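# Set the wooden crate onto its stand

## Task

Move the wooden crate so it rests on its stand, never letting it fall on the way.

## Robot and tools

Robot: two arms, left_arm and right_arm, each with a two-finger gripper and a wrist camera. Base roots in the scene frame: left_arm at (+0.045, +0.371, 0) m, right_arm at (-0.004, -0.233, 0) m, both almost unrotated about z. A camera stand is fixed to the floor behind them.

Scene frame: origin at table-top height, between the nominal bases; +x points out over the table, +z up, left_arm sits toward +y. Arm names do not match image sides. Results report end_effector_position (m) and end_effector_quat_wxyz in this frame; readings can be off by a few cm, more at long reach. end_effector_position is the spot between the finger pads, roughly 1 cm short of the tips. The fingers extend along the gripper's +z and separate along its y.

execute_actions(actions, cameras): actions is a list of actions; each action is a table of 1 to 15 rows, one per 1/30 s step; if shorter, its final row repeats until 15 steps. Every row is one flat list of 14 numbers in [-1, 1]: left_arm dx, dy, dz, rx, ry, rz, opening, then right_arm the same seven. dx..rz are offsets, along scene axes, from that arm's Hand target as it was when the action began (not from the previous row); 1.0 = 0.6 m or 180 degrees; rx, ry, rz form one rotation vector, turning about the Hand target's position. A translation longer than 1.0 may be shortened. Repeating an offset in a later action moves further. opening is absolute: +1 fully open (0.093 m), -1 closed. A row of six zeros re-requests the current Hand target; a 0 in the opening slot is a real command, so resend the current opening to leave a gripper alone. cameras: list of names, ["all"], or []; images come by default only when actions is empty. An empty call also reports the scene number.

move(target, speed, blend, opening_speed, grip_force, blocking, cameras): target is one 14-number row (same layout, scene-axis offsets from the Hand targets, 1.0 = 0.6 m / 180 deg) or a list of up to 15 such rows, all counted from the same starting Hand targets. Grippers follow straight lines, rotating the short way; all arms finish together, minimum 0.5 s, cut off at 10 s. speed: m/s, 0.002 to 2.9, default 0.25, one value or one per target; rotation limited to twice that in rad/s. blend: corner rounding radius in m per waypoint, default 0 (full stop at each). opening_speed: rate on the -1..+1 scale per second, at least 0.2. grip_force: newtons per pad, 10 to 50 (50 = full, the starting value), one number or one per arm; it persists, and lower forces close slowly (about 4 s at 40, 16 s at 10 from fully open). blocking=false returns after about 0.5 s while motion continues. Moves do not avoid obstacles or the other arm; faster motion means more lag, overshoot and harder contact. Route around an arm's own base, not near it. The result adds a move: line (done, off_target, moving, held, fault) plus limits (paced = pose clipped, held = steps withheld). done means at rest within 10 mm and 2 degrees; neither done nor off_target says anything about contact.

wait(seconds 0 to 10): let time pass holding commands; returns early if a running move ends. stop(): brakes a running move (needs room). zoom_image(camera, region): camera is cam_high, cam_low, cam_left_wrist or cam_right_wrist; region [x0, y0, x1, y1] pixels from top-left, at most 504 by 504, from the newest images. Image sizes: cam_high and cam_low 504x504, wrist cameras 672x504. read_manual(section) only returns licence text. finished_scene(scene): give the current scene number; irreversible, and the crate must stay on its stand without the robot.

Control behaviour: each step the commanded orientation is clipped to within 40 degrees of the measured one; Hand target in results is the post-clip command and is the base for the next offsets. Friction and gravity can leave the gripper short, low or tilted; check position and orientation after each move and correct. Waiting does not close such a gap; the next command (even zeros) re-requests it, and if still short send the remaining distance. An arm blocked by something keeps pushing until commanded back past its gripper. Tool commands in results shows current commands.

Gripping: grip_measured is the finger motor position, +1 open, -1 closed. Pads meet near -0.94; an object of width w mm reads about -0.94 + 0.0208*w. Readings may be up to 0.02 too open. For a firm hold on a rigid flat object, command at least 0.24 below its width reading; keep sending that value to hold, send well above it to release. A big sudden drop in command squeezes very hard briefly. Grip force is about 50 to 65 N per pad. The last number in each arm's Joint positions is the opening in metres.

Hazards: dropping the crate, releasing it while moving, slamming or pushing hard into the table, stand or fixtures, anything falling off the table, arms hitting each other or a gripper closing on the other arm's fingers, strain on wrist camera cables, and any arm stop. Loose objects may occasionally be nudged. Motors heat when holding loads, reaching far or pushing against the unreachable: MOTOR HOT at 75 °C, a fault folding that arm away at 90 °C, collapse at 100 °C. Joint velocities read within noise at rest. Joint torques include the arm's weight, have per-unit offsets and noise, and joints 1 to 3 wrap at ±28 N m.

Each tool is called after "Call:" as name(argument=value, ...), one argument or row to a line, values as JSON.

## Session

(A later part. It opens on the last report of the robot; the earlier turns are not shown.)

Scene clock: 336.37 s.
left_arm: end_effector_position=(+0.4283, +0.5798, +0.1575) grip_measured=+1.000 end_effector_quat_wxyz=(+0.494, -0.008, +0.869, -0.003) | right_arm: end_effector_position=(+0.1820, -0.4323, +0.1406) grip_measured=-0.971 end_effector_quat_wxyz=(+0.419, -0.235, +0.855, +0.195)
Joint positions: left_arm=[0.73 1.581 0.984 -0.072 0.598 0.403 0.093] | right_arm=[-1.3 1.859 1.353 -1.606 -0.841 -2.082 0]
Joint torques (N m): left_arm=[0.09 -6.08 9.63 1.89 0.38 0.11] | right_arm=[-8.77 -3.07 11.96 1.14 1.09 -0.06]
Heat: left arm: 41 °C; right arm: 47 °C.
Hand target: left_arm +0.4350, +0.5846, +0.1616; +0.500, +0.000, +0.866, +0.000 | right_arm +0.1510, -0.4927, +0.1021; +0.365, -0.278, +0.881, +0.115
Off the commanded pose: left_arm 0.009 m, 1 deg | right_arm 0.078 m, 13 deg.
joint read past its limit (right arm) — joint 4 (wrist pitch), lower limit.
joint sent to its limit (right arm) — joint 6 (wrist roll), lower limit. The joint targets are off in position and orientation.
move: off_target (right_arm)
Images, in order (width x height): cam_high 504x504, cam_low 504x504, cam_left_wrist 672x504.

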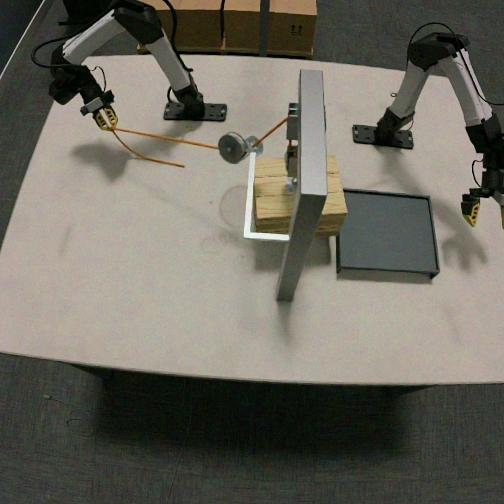

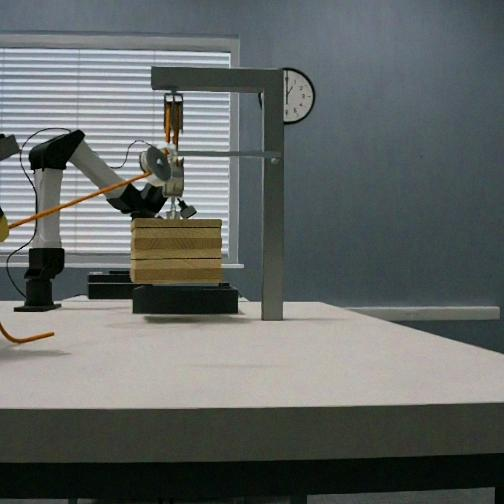

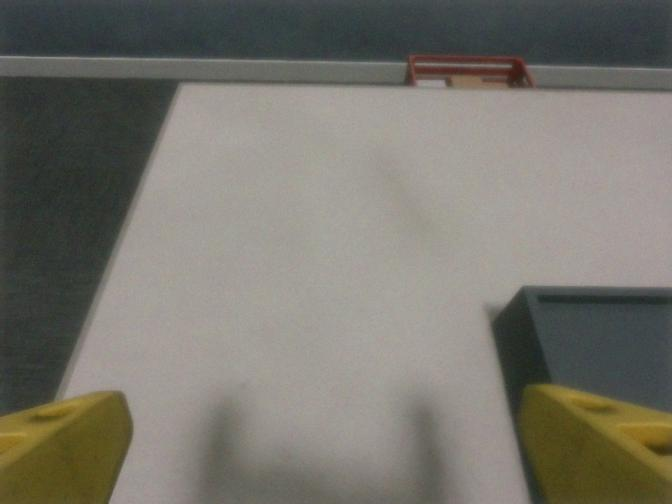

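Call:
move(
  target=[
    [0.0, -0.005, -0.2077, 0, 0, 0, 1.0, 0, 0, 0, 0, 0, 0, -1.0],
    [-0.03, -0.3, -0.2077, 0, 0, 0, 1.0, 0, 0, 0, 0, 0, 0, -1.0],
  ],
  speed=[0.2, 0.12],
  cameras=["cam_high", "cam_low", "cam_left_wrist"],
)

Scene clock: 353.63 s.
left_arm: end_effector_position=(+0.4151, +0.4144, +0.0258) grip_measured=+1.000 end_effector_quat_wxyz=(+0.482, -0.007, +0.876, +0.015) | right_arm: end_effector_position=(+0.1820, -0.4323, +0.1406) grip_measured=-0.971 end_effector_quat_wxyz=(+0.419, -0.235, +0.855, +0.195)
Joint positions: left_arm=[0.177 1.671 0.367 0.737 0.107 0.09 0.093] | right_arm=[-1.3 1.859 1.353 -1.606 -0.841 -2.082 0]
Joint torques (N m): left_arm=[-1.26 -9.16 4.01 2.25 0.29 -0.15] | right_arm=[-8.73 -3.25 11.85 1.15 1.22 -0.05]
Heat: left arm: 41 °C; right arm: 48 °C.
Hand target: left_arm +0.4170, +0.4048, +0.0370; +0.500, +0.000, +0.866, +0.000 | right_arm +0.1510, -0.4927, +0.1021; +0.365, -0.278, +0.881, +0.115
Off the commanded pose: left_arm 0.015 m, 3 deg | right_arm 0.078 m, 13 deg.
joint read past its limit (right arm) — joint 4 (wrist pitch), lower limit.
joint sent to its limit (right arm) — joint 6 (wrist roll), lower limit. The joint targets are off in position and orientation.
move: off_target (left_arm, right_arm)
Images, in order (width x height): cam_high 504x504, cam_low 504x504, cam_left_wrist 672x504.

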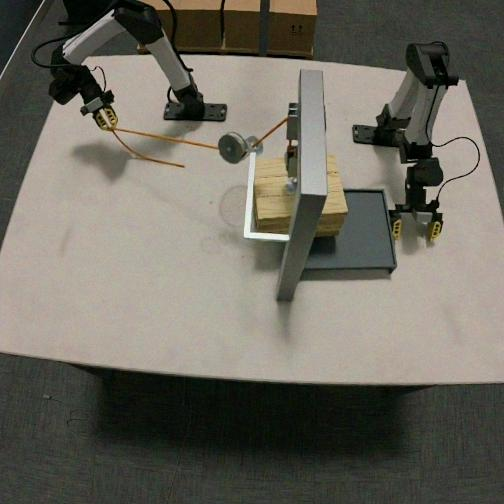

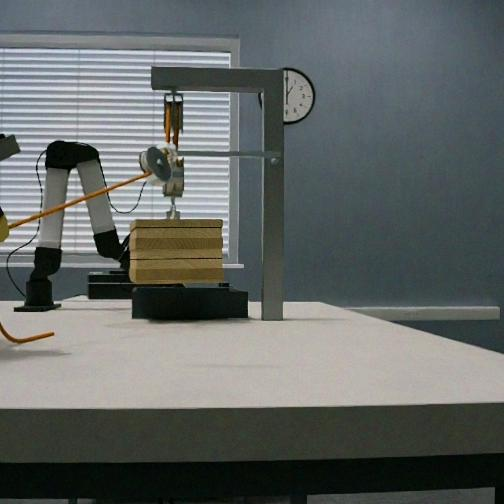

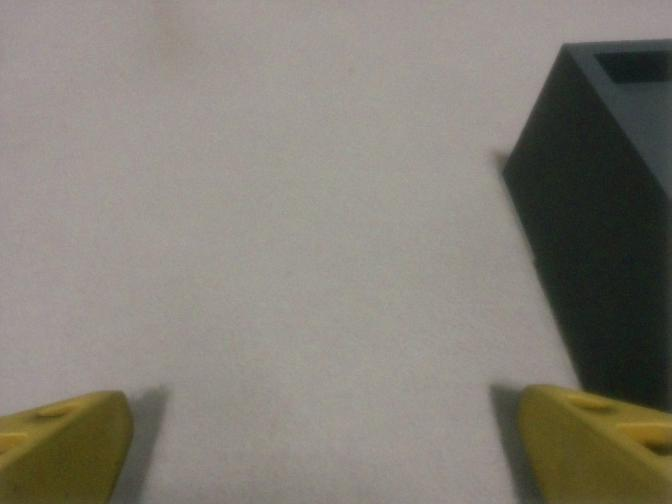

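Call:
zoom_image(
  camera="cam_low",
  region=[110, 200, 270, 330],
)

Call:
zoom_image(
  camera="cam_high",
  region=[230, 130, 450, 300],
)

Scaled by 3.150.

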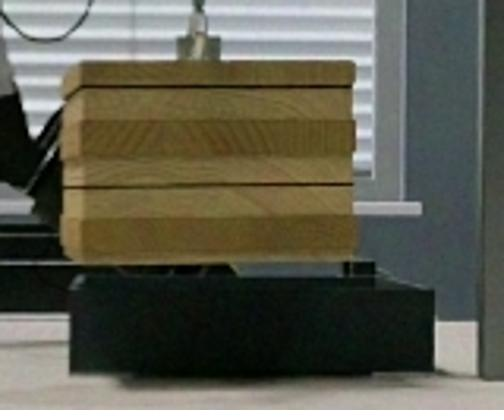

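Scaled by 2.291.

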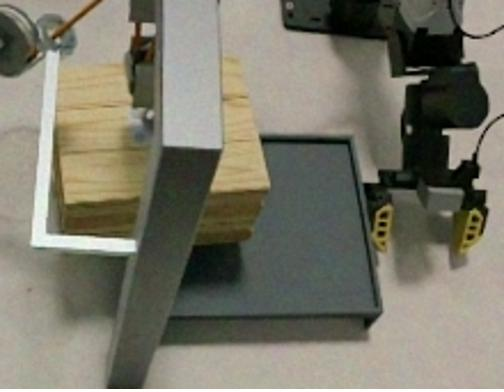

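Call:
move(
  target=[-0.06, -0.158, 0.013, 0, 0, 0.0167, 1.0, 0, 0, 0, 0, 0, 0, -1.0],
  speed=0.12,
  cameras=["cam_high", "cam_low", "cam_left_wrist"],
)

Call:
zoom_image(
  camera="cam_low",
  region=[110, 200, 270, 330],
)

Call:
zoom_image(
  camera="cam_high",
  region=[230, 130, 450, 300],
)

Scene clock: 403.70 s.
left_arm: end_effector_position=(+0.3780, +0.3172, +0.0337) grip_measured=+1.000 end_effector_quat_wxyz=(+0.483, -0.019, +0.875, +0.032) | right_arm: end_effector_position=(+0.1820, -0.4323, +0.1406) grip_measured=-0.971 end_effector_quat_wxyz=(+0.419, -0.235, +0.855, +0.195)
Joint positions: left_arm=[-0.321 1.513 0.274 0.638 -0.353 -0.189 0.093] | right_arm=[-1.3 1.859 1.353 -1.606 -0.841 -2.082 0]
Joint torques (N m): left_arm=[-0.95 -7.68 5.24 2.13 -0.01 -0.19] | right_arm=[-8.59 -3.21 11.81 1.12 1.14 -0.08]
Heat: left arm: 38 °C; right arm: 50 °C.
Hand target: left_arm +0.3810, +0.3099, +0.0448; +0.500, -0.022, +0.866, +0.013 | right_arm +0.1510, -0.4927, +0.1021; +0.365, -0.278, +0.881, +0.115
Off the commanded pose: left_arm 0.014 m, 3 deg | right_arm 0.078 m, 13 deg.
joint read past its limit (right arm) — joint 4 (wrist pitch), lower limit.
joint sent to its limit (right arm) — joint 6 (wrist roll), lower limit. The joint targets are off in position and orientation.
move: off_target (left_arm, right_arm)
Images, in order (width x height): cam_high 504x504, cam_low 504x504, cam_left_wrist 672x504.

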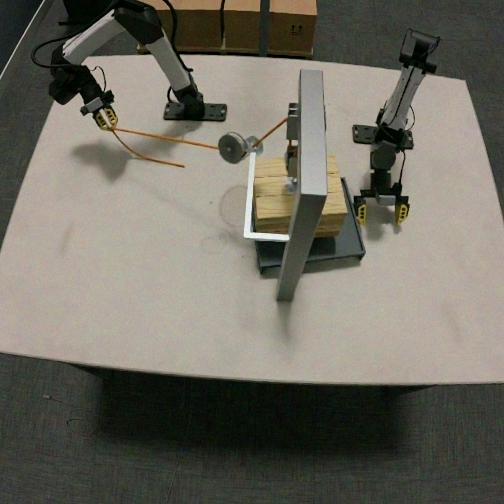

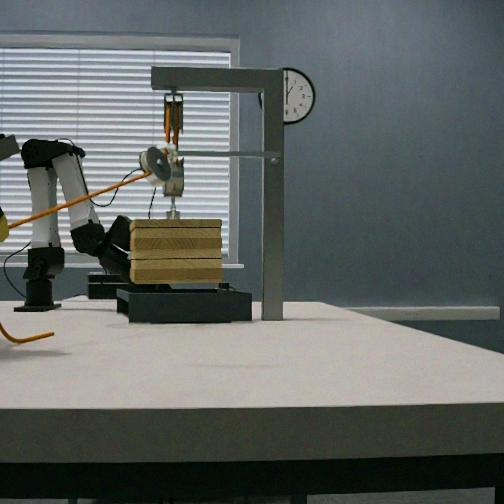

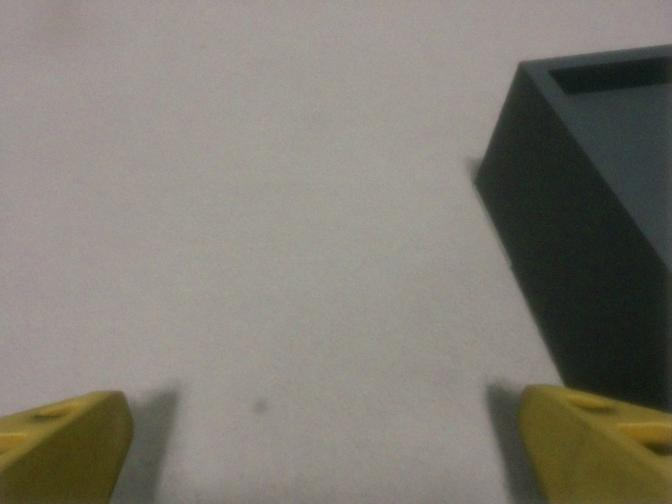

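Scaled by 3.150.

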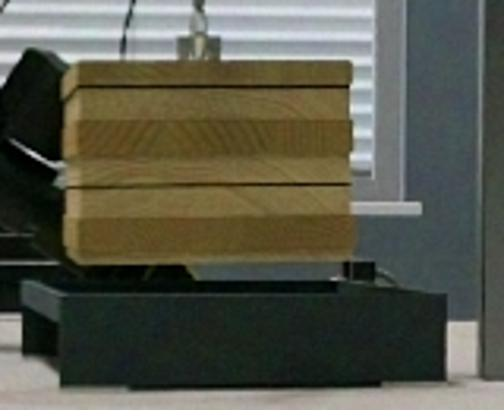

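Scaled by 2.291.

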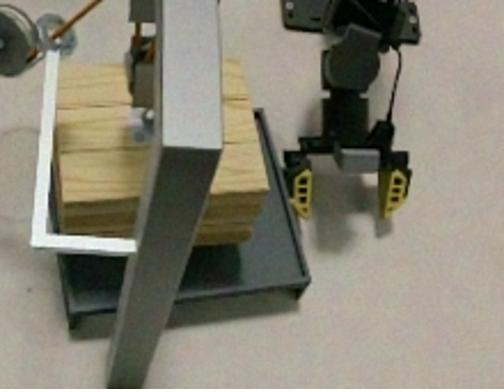

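Call:
zoom_image(
  camera="cam_high",
  region=[240, 140, 370, 285],
)

Scaled by 3.476.

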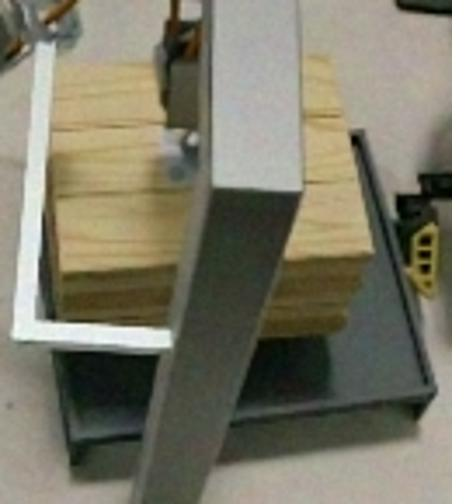

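Call:
move(
  target=[
    [0.032, 0.142, 0.017, 0, 0, 0.011, 1.0, 0, 0, 0, 0, 0, 0, -1.0],
    [0.282, 0.15, 0.017, 0, 0, 0.011, 1.0, 0, 0, 0, 0, 0, 0, -1.0],
    [0.282, 0.008, 0.013, 0, 0, 0.011, 1.0, 0, 0, 0, 0, 0, 0, -1.0],
  ],
  speed=[0.2, 0.25, 0.12],
  blend=[0.02, 0.02, 0],
  cameras=["cam_high", "cam_low", "cam_left_wrist"],
)

Call:
zoom_image(
  camera="cam_low",
  region=[110, 200, 270, 330],
)

Call:
zoom_image(
  camera="cam_high",
  region=[240, 140, 370, 285],
)

Scene clock: 448.63 s.
left_arm: end_effector_position=(+0.5450, +0.3302, +0.0574) grip_measured=+1.000 end_effector_quat_wxyz=(+0.504, -0.044, +0.862, +0.039) | right_arm: end_effector_position=(+0.1820, -0.4323, +0.1406) grip_measured=-0.971 end_effector_quat_wxyz=(+0.419, -0.235, +0.855, +0.195)
Joint positions: left_arm=[-0.154 1.959 0.919 0.51 -0.256 -0.122 0.093] | right_arm=[-1.3 1.859 1.353 -1.606 -0.841 -2.082 0]
Joint torques (N m): left_arm=[-1.85 -8.35 8.44 1.9 0.12 -0.18] | right_arm=[-8.68 -3.48 11.97 1.16 1.19 -0.05]
Heat: left arm: 41 °C; right arm: 51 °C.
Hand target: left_arm +0.5502, +0.3149, +0.0525; +0.500, -0.038, +0.865, +0.022 | right_arm +0.1510, -0.4927, +0.1021; +0.365, -0.278, +0.881, +0.115
Off the commanded pose: left_arm 0.017 m, 2 deg | right_arm 0.078 m, 13 deg.
joint read past its limit (right arm) — joint 4 (wrist pitch), lower limit.
joint sent to its limit (right arm) — joint 6 (wrist roll), lower limit. The joint targets are off in position and orientation.
move: off_target (left_arm, right_arm)
Images, in order (width x height): cam_high 504x504, cam_low 504x504, cam_left_wrist 672x504.

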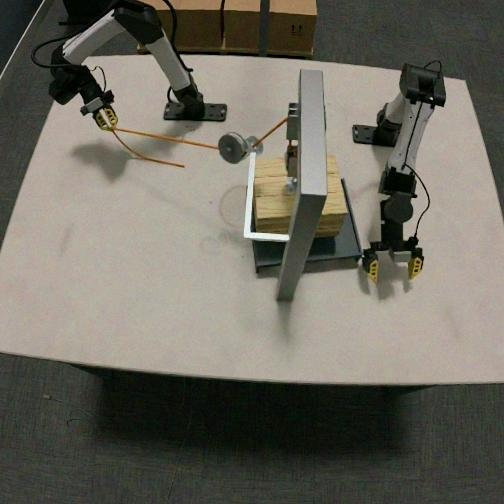

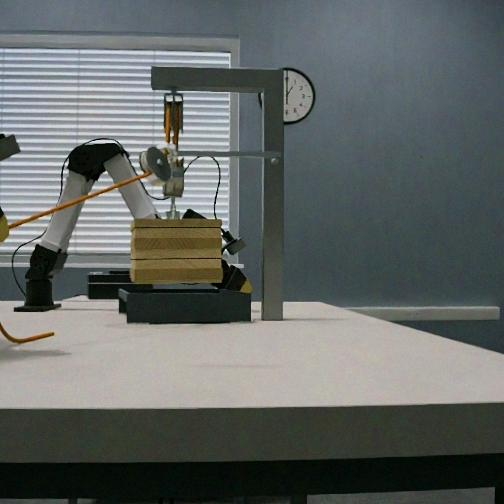

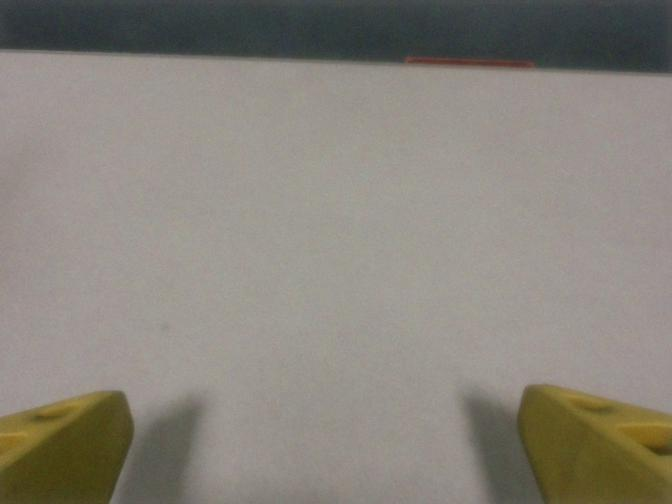

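Scaled by 3.150.

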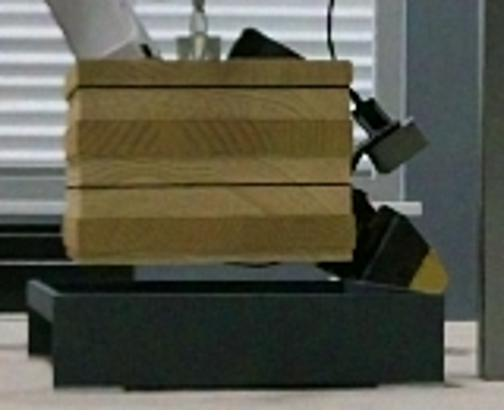

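Scaled by 3.476.

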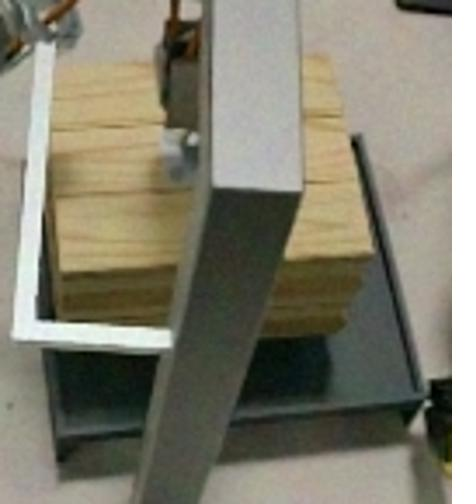

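Call:
move(
  target=[0, -0.04, -0.01, 0, 0, 0, 1.0, 0, 0, 0, 0, 0, 0, -1.0],
  speed=0.12,
  cameras=["cam_high", "cam_low"],
)

Call:
zoom_image(
  camera="cam_low",
  region=[110, 200, 270, 330],
)

Call:
zoom_image(
  camera="cam_high",
  region=[240, 140, 370, 285],
)

Scene clock: 453.20 s.
left_arm: end_effector_position=(+0.5482, +0.3124, +0.0584) grip_measured=+1.000 end_effector_quat_wxyz=(+0.511, -0.055, +0.857, +0.046) | right_arm: end_effector_position=(+0.1820, -0.4323, +0.1406) grip_measured=-0.971 end_effector_quat_wxyz=(+0.419, -0.235, +0.855, +0.195)
Joint positions: left_arm=[-0.212 1.982 0.946 0.513 -0.33 -0.16 0.093] | right_arm=[-1.3 1.859 1.353 -1.606 -0.841 -2.082 0]
Joint torques (N m): left_arm=[-2.33 -8.03 7.75 1.87 0.29 -0.15] | right_arm=[-8.73 -3.29 12.07 1.07 1.12 -0.09]
Heat: left arm: 40 °C; right arm: 51 °C.
Hand target: left_arm +0.5501, +0.2907, +0.0465; +0.500, -0.037, +0.865, +0.022 | right_arm +0.1510, -0.4927, +0.1021; +0.365, -0.278, +0.881, +0.115
Off the commanded pose: left_arm 0.025 m, 4 deg | right_arm 0.078 m, 13 deg.
joint read past its limit (right arm) — joint 4 (wrist pitch), lower limit.
joint sent to its limit (right arm) — joint 6 (wrist roll), lower limit. The joint targets are off in position and orientation.
move: off_target (left_arm, right_arm)
Images, in order (width x height): cam_high 504x504, cam_low 504x504.

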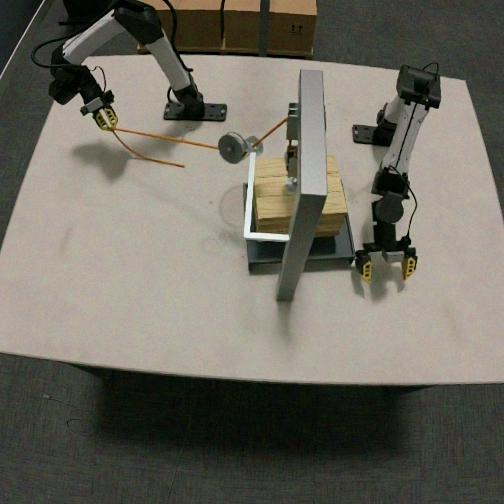

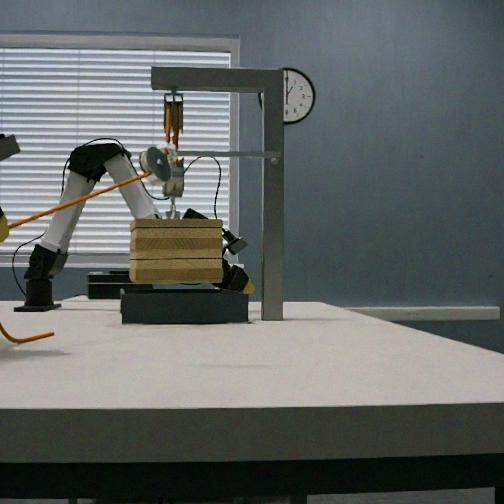

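Scaled by 3.150.

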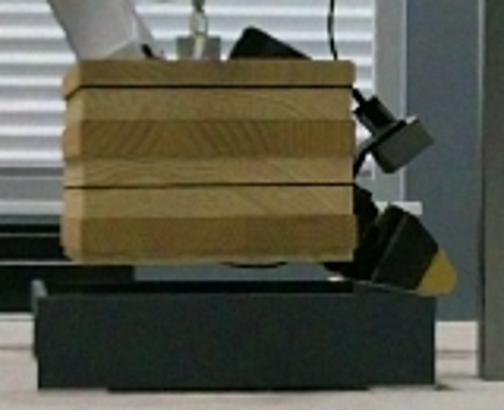

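Scaled by 3.476.

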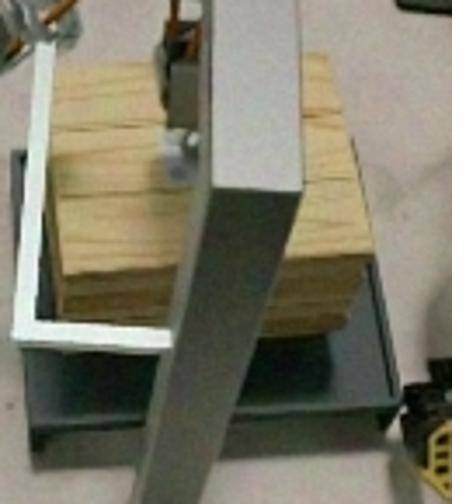

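Call:
move(
  target=[
    [-0.05, 0.215, 0.09, 0, 0, 0, 1.0, 0, 0, 0, 0, 0, 0, -1.0],
    [-0.417, 0.117, 0.39, 0, 0, 0.0, 1.0, 0, 0, 0, 0, 0, 0, -1.0],
    [-0.65, -0.317, 0.39, 0, 0, 0.0167, 1.0, 0, 0, 0, 0, 0, 0, -1.0],
    [-0.633, -0.343, 0.17, 0, 0, 0.0167, 1.0, 0, 0, 0, 0, 0, 0, -1.0],
  ],
  speed=[0.25, 0.4, 0.4, 0.25],
  blend=[0.03, 0.05, 0.05, 0],
  cameras=["all"],
)

Scene clock: 482.47 s.
left_arm: end_effector_position=(+0.1694, +0.0842, +0.1550) grip_measured=+1.000 end_effector_quat_wxyz=(+0.501, -0.054, +0.863, +0.032) | right_arm: end_effector_position=(+0.1820, -0.4323, +0.1406) grip_measured=-0.971 end_effector_quat_wxyz=(+0.419, -0.235, +0.855, +0.195)
Joint positions: left_arm=[-1.625 1.818 1.335 -1.411 -1.021 -1.944 0.093] | right_arm=[-1.3 1.859 1.353 -1.606 -0.841 -2.082 0]
Joint torques (N m): left_arm=[0.44 -7.72 4.88 -0.13 -0.53 -0.14] | right_arm=[-8.68 -3.15 11.89 1.18 1.16 -0.04]
Heat: left arm: 41 °C; right arm: 52 °C.
Hand target: left_arm +0.1704, +0.0849, +0.1484; +0.499, -0.060, +0.864, +0.035 | right_arm +0.1510, -0.4927, +0.1021; +0.365, -0.278, +0.881, +0.115
Off the commanded pose: left_arm 0.007 m, 1 deg | right_arm 0.078 m, 13 deg.
joint read past its limit (right arm) — joint 4 (wrist pitch), lower limit.
joint sent to its limit (right arm) — joint 6 (wrist roll), lower limit. The joint targets are off in position and orientation.
move: off_target (right_arm)

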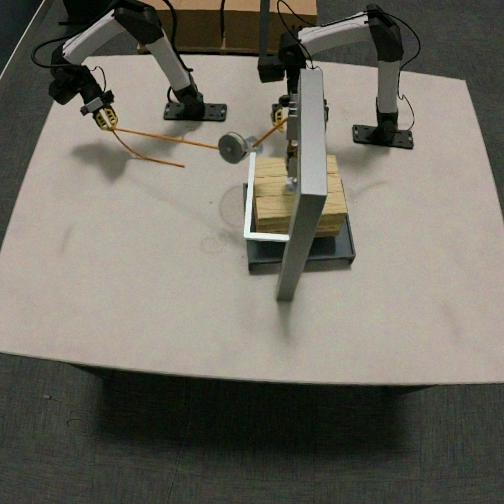

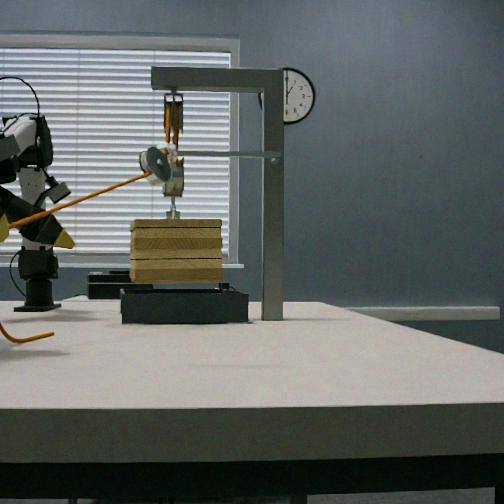

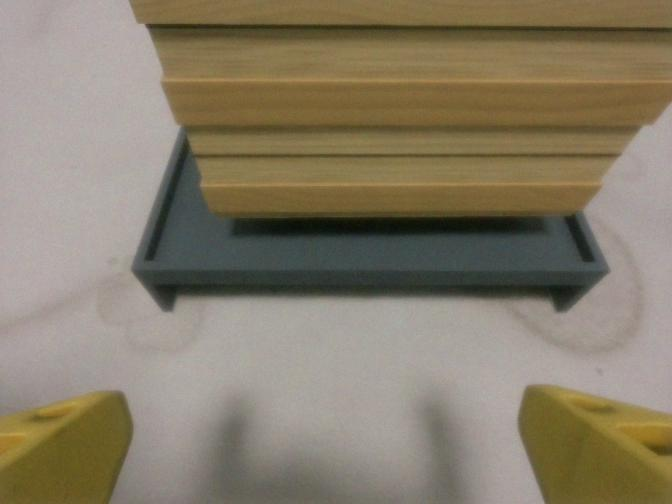

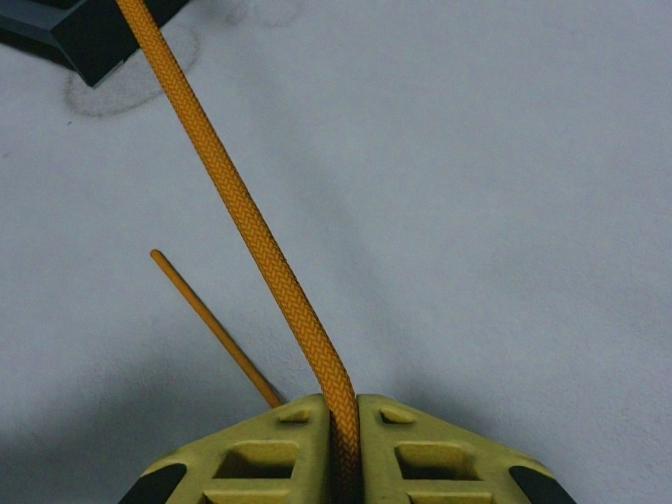

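Call:
zoom_image(
  camera="cam_left_wrist",
  region=[100, 100, 400, 325],
)

Call:
zoom_image(
  camera="cam_left_wrist",
  region=[370, 100, 670, 325],
)

Scaled by 1.680.

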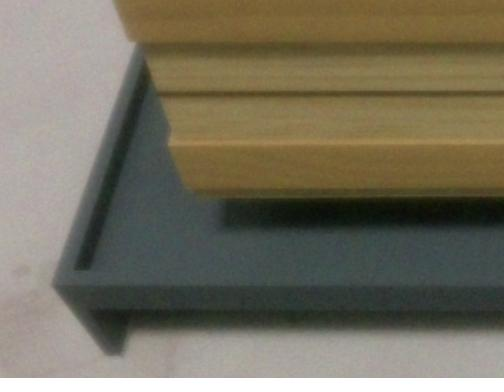

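Scaled by 1.680.

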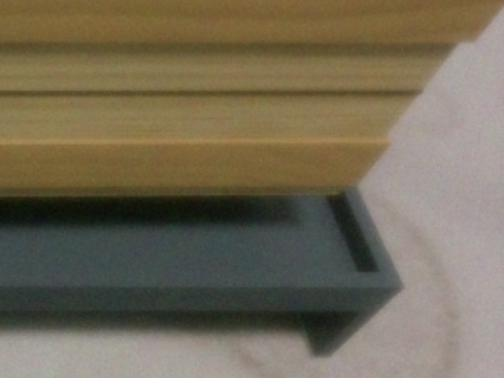

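Call:
move(
  target=[0.1727, -0.0367, -0.01, 0, 0, 0, 1.0, 0, 0, 0, 0, 0, 0, -1.0],
  speed=0.2,
  cameras=["cam_high", "cam_low", "cam_left_wrist"],
)

Call:
zoom_image(
  camera="cam_low",
  region=[90, 200, 270, 340],
)

Call:
zoom_image(
  camera="cam_high",
  region=[240, 100, 370, 285],
)

Scene clock: 569.07 s.
left_arm: end_effector_position=(+0.2746, +0.0605, +0.1460) grip_measured=+1.000 end_effector_quat_wxyz=(+0.503, -0.065, +0.861, +0.033) | right_arm: end_effector_position=(+0.1820, -0.4323, +0.1406) grip_measured=-0.971 end_effector_quat_wxyz=(+0.419, -0.235, +0.855, +0.195)
Joint positions: left_arm=[-1.308 1.818 1.305 -0.865 -1.047 -1.36 0.093] | right_arm=[-1.3 1.859 1.353 -1.606 -0.841 -2.082 0]
Joint torques (N m): left_arm=[0.18 -10.25 5.12 0.75 -0.53 0.14] | right_arm=[-8.66 -3.22 12.03 1.15 1.11 -0.09]
Heat: left arm: 39 °C; right arm: 53 °C.
Hand target: left_arm +0.2740, +0.0629, +0.1424; +0.499, -0.060, +0.864, +0.035 | right_arm +0.1510, -0.4927, +0.1021; +0.365, -0.278, +0.881, +0.115
Off the commanded pose: left_arm 0.004 m, 1 deg | right_arm 0.078 m, 13 deg.
joint read past its limit (right arm) — joint 4 (wrist pitch), lower limit.
joint sent to its limit (right arm) — joint 6 (wrist roll), lower limit. The joint targets are off in position and orientation.
move: off_target (right_arm)
Images, in order (width x height): cam_high 504x504, cam_low 504x504, cam_left_wrist 672x504.

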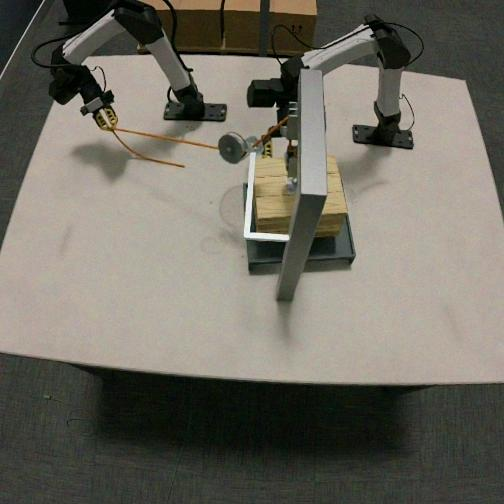

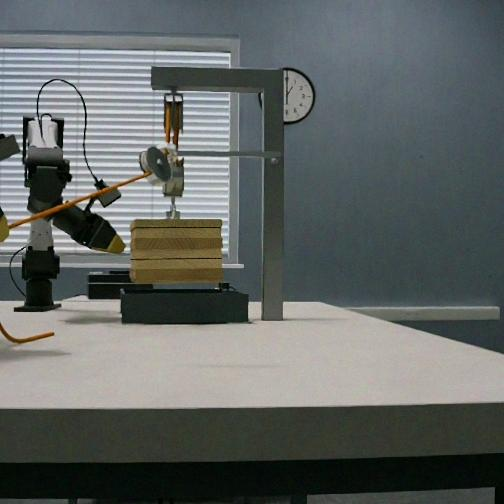

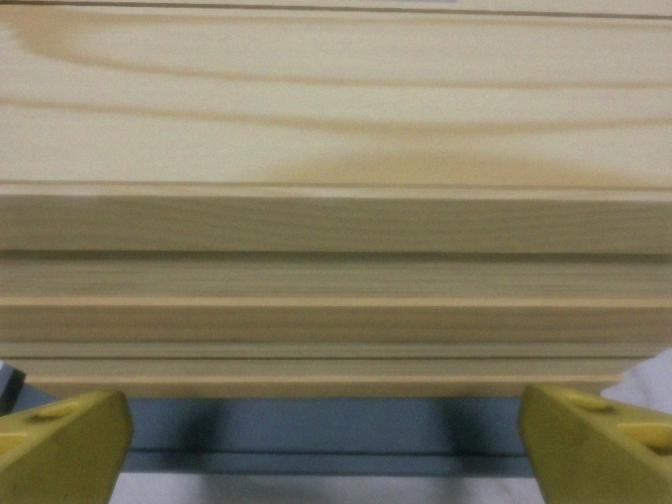

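Scaled by 2.800.

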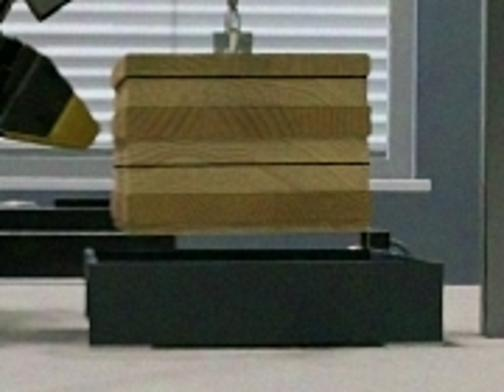

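Scaled by 2.724.

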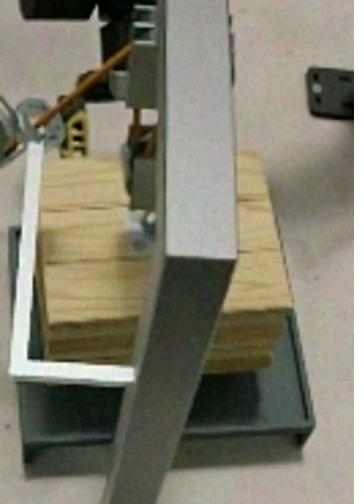

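Call:
move(
  target=[0.0497, 0.0063, 0, 0, 0, 0, 1.0, 0, 0, 0, 0, 0, 0, -1.0],
  speed=0.06,
  cameras=["cam_high", "cam_low", "cam_left_wrist"],
)

Call:
zoom_image(
  camera="cam_low",
  region=[90, 200, 270, 340],
)

Call:
zoom_image(
  camera="cam_high",
  region=[240, 100, 370, 285],
)

Scene clock: 607.97 s.
left_arm: end_effector_position=(+0.3022, +0.0636, +0.1401) grip_measured=+1.000 end_effector_quat_wxyz=(+0.499, -0.058, +0.864, +0.040) | right_arm: end_effector_position=(+0.1819, -0.4323, +0.1405) grip_measured=-0.971 end_effector_quat_wxyz=(+0.419, -0.235, +0.855, +0.196)
Joint positions: left_arm=[-1.227 1.818 1.277 -0.723 -1.02 -1.202 0.093] | right_arm=[-1.3 1.859 1.353 -1.606 -0.84 -2.082 0]
Joint torques (N m): left_arm=[0.65 -11.71 5.23 1.05 -0.54 0.18] | right_arm=[-8.98 -3.36 11.88 1.11 1.12 -0.08]
Heat: left arm: 40 °C; right arm: 54 °C.
Hand target: left_arm +0.3038, +0.0666, +0.1424; +0.499, -0.060, +0.864, +0.035 | right_arm +0.1510, -0.4927, +0.1020; +0.365, -0.278, +0.881, +0.115
Off the commanded pose: left_arm 0.004 m, 1 deg | right_arm 0.078 m, 13 deg.
joint read past its limit (right arm) — joint 4 (wrist pitch), lower limit.
joint sent to its limit (right arm) — joint 6 (wrist roll), lower limit. The joint targets are off in position and orientation.
move: off_target (right_arm)
Images, in order (width x height): cam_high 504x504, cam_low 504x504, cam_left_wrist 672x504.

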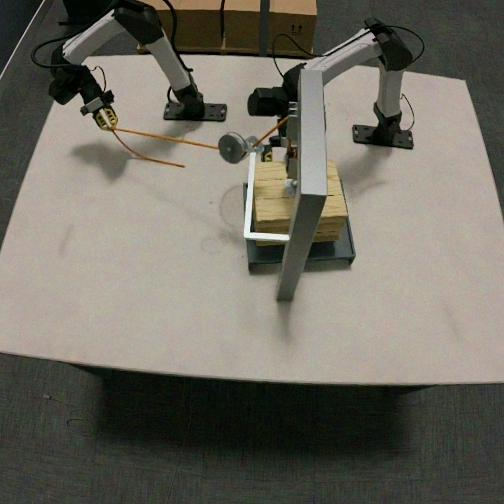

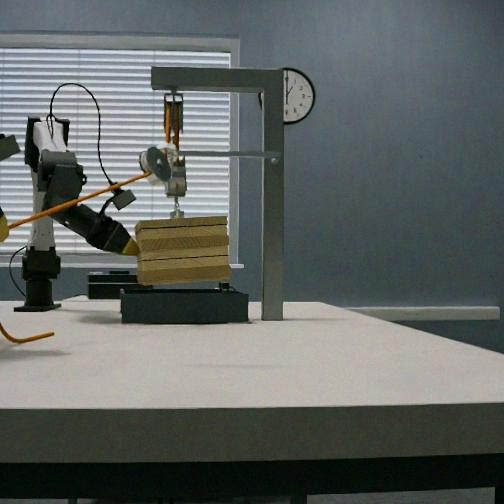

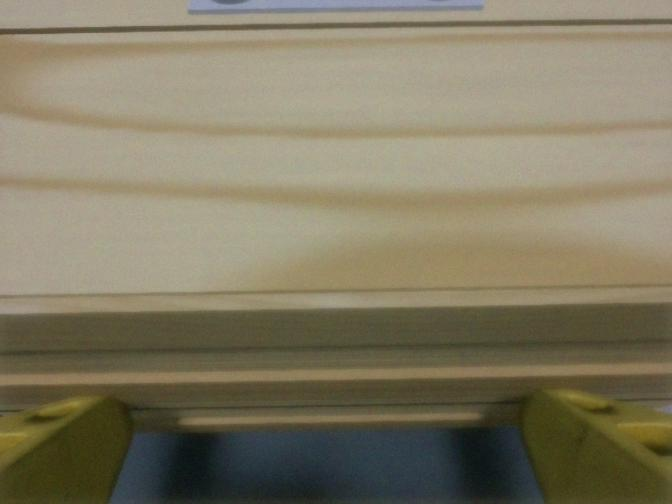

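Scaled by 2.800.

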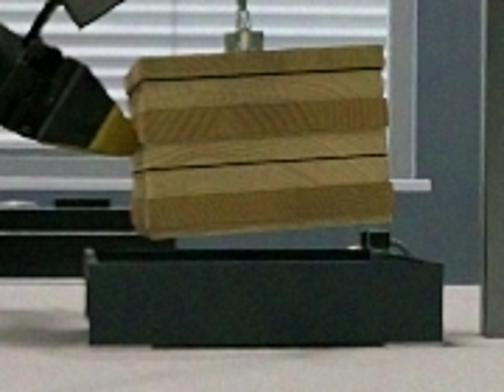

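Scaled by 2.724.

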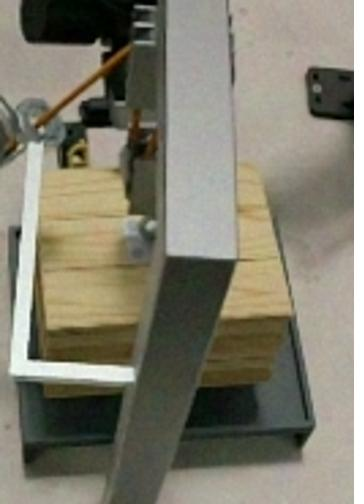

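Call:
move(
  target=[-0.0112, 0.0087, 0, 0, 0, 0, 1.0, 0, 0, 0, 0, 0, 0, -1.0],
  speed=0.06,
  cameras=["cam_high", "cam_low", "cam_left_wrist"],
)

Call:
zoom_image(
  camera="cam_low",
  region=[90, 200, 270, 340],
)

Call:
zoom_image(
  camera="cam_high",
  region=[240, 150, 370, 280],
)

Scene clock: 620.67 s.
left_arm: end_effector_position=(+0.2981, +0.0664, +0.1396) grip_measured=+1.000 end_effector_quat_wxyz=(+0.499, -0.054, +0.864, +0.039) | right_arm: end_effector_position=(+0.1818, -0.4322, +0.1404) grip_measured=-0.971 end_effector_quat_wxyz=(+0.419, -0.236, +0.855, +0.196)
Joint positions: left_arm=[-1.235 1.802 1.255 -0.72 -1.02 -1.201 0.093] | right_arm=[-1.3 1.859 1.353 -1.606 -0.839 -2.082 0]
Joint torques (N m): left_arm=[0.21 -11.96 5.01 0.87 -0.57 -0.1] | right_arm=[-8.81 -3.3 11.95 1.08 1.13 -0.08]
Heat: left arm: 42 °C; right arm: 54 °C.
Hand target: left_arm +0.2971, +0.0719, +0.1425; +0.499, -0.060, +0.864, +0.035 | right_arm +0.1510, -0.4927, +0.1020; +0.365, -0.278, +0.881, +0.115
Off the commanded pose: left_arm 0.006 m, 1 deg | right_arm 0.078 m, 13 deg.
joint read past its limit (right arm) — joint 4 (wrist pitch), lower limit.
joint sent to its limit (right arm) — joint 6 (wrist roll), lower limit. The joint targets are off in position and orientation.
move: off_target (right_arm)
Images, in order (width x height): cam_high 504x504, cam_low 504x504, cam_left_wrist 672x504.

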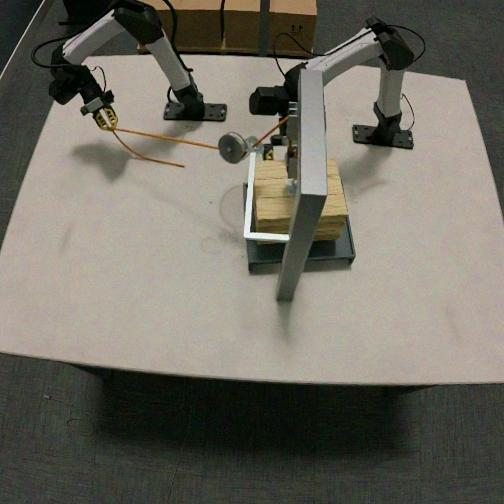

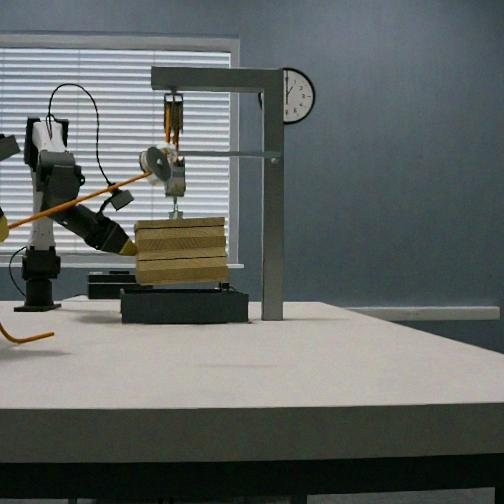

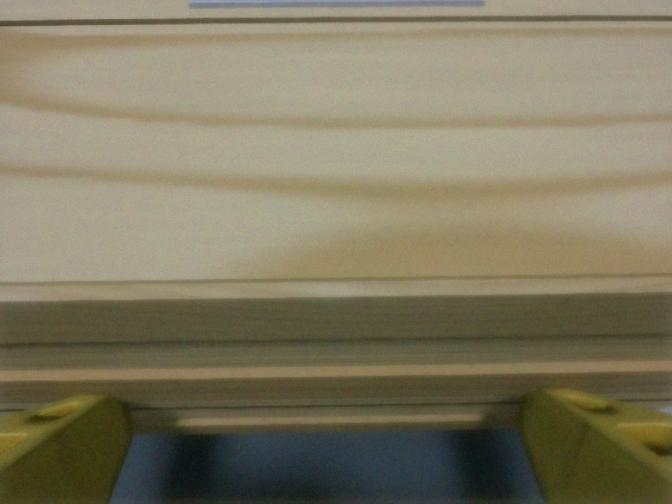

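Scaled by 2.800.

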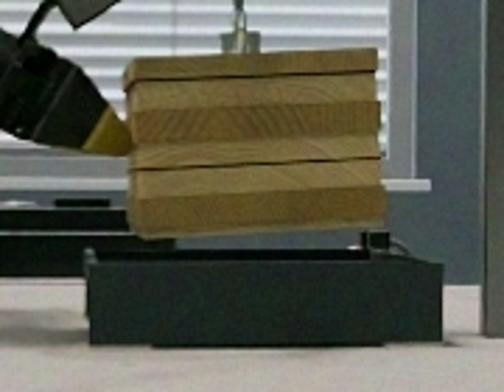

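Scaled by 3.877.

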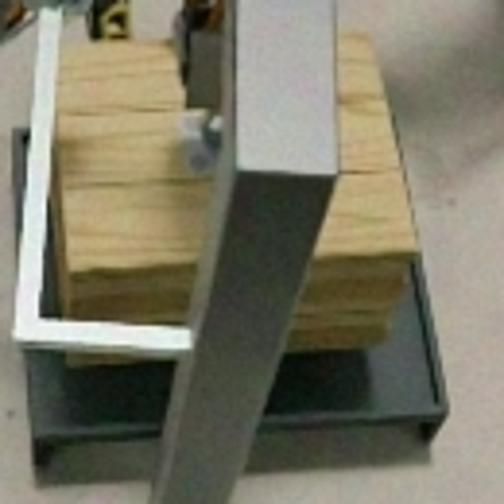

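Call:
move(
  target=[0, 0, 0, 0, 0, 0, 1.0, 0.063, 0.154, 0.0165, 0, 0, 0, -1.0],
  speed=0.08,
  cameras=["cam_high", "cam_low", "cam_left_wrist"],
)

Call:
zoom_image(
  camera="cam_low",
  region=[90, 200, 270, 340],
)

Call:
zoom_image(
  camera="cam_high",
  region=[240, 150, 370, 280],
)

Scene clock: 629.90 s.
left_arm: end_effector_position=(+0.2952, +0.0663, +0.1333) grip_measured=+1.000 end_effector_quat_wxyz=(+0.487, -0.050, +0.871, +0.038) | right_arm: end_effector_position=(+0.1936, -0.3745, +0.1325) grip_measured=-0.971 end_effector_quat_wxyz=(+0.401, -0.250, +0.862, +0.182)
Joint positions: left_arm=[-1.236 1.802 1.246 -0.72 -0.992 -1.203 0.093] | right_arm=[-1.172 1.624 1.091 -1.413 -0.853 -1.908 0]
Joint torques (N m): left_arm=[0.25 -11.9 5.67 0.87 -0.87 -0.08] | right_arm=[-1.65 -5.96 5.57 1.11 0.45 0.1]
Heat: left arm: 43 °C; right arm: 54 °C.
Hand target: left_arm +0.2971, +0.0719, +0.1425; +0.499, -0.060, +0.864, +0.035 | right_arm +0.1888, -0.4003, +0.1119; +0.365, -0.278, +0.881, +0.115
Off the commanded pose: left_arm 0.011 m, 2 deg | right_arm 0.033 m, 10 deg.
move: off_target (left_arm, right_arm)
Images, in order (width x height): cam_high 504x504, cam_low 504x504, cam_left_wrist 672x504.

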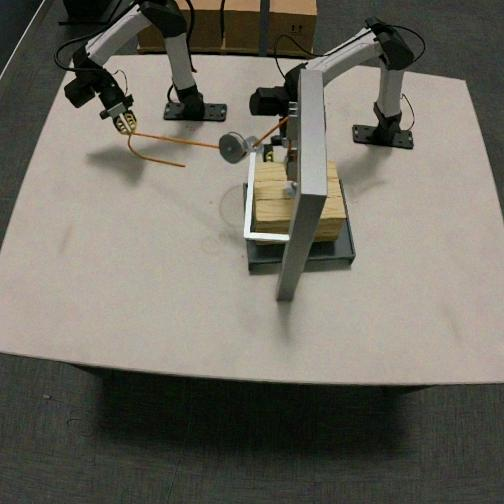

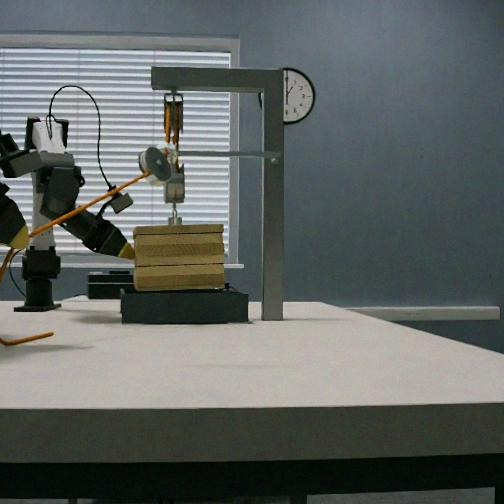

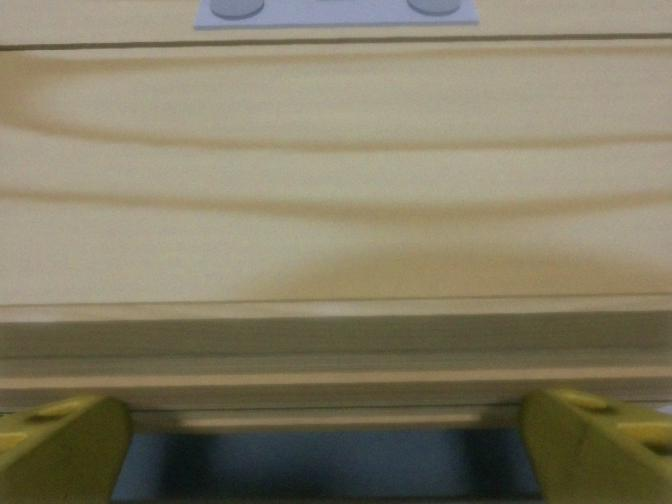

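Scaled by 2.800.

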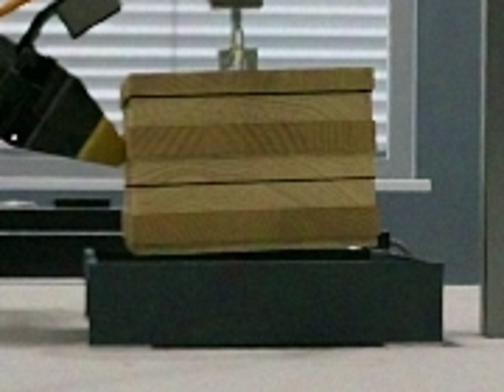

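Scaled by 3.877.

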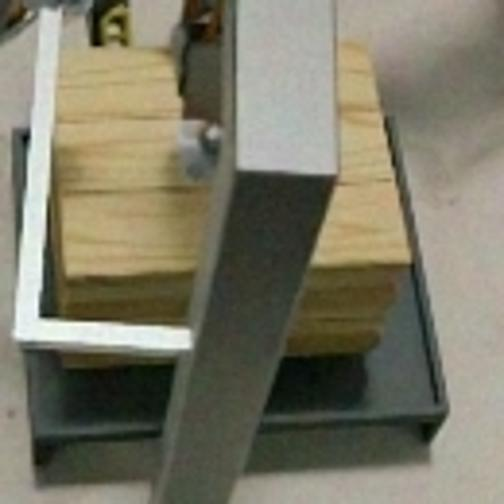

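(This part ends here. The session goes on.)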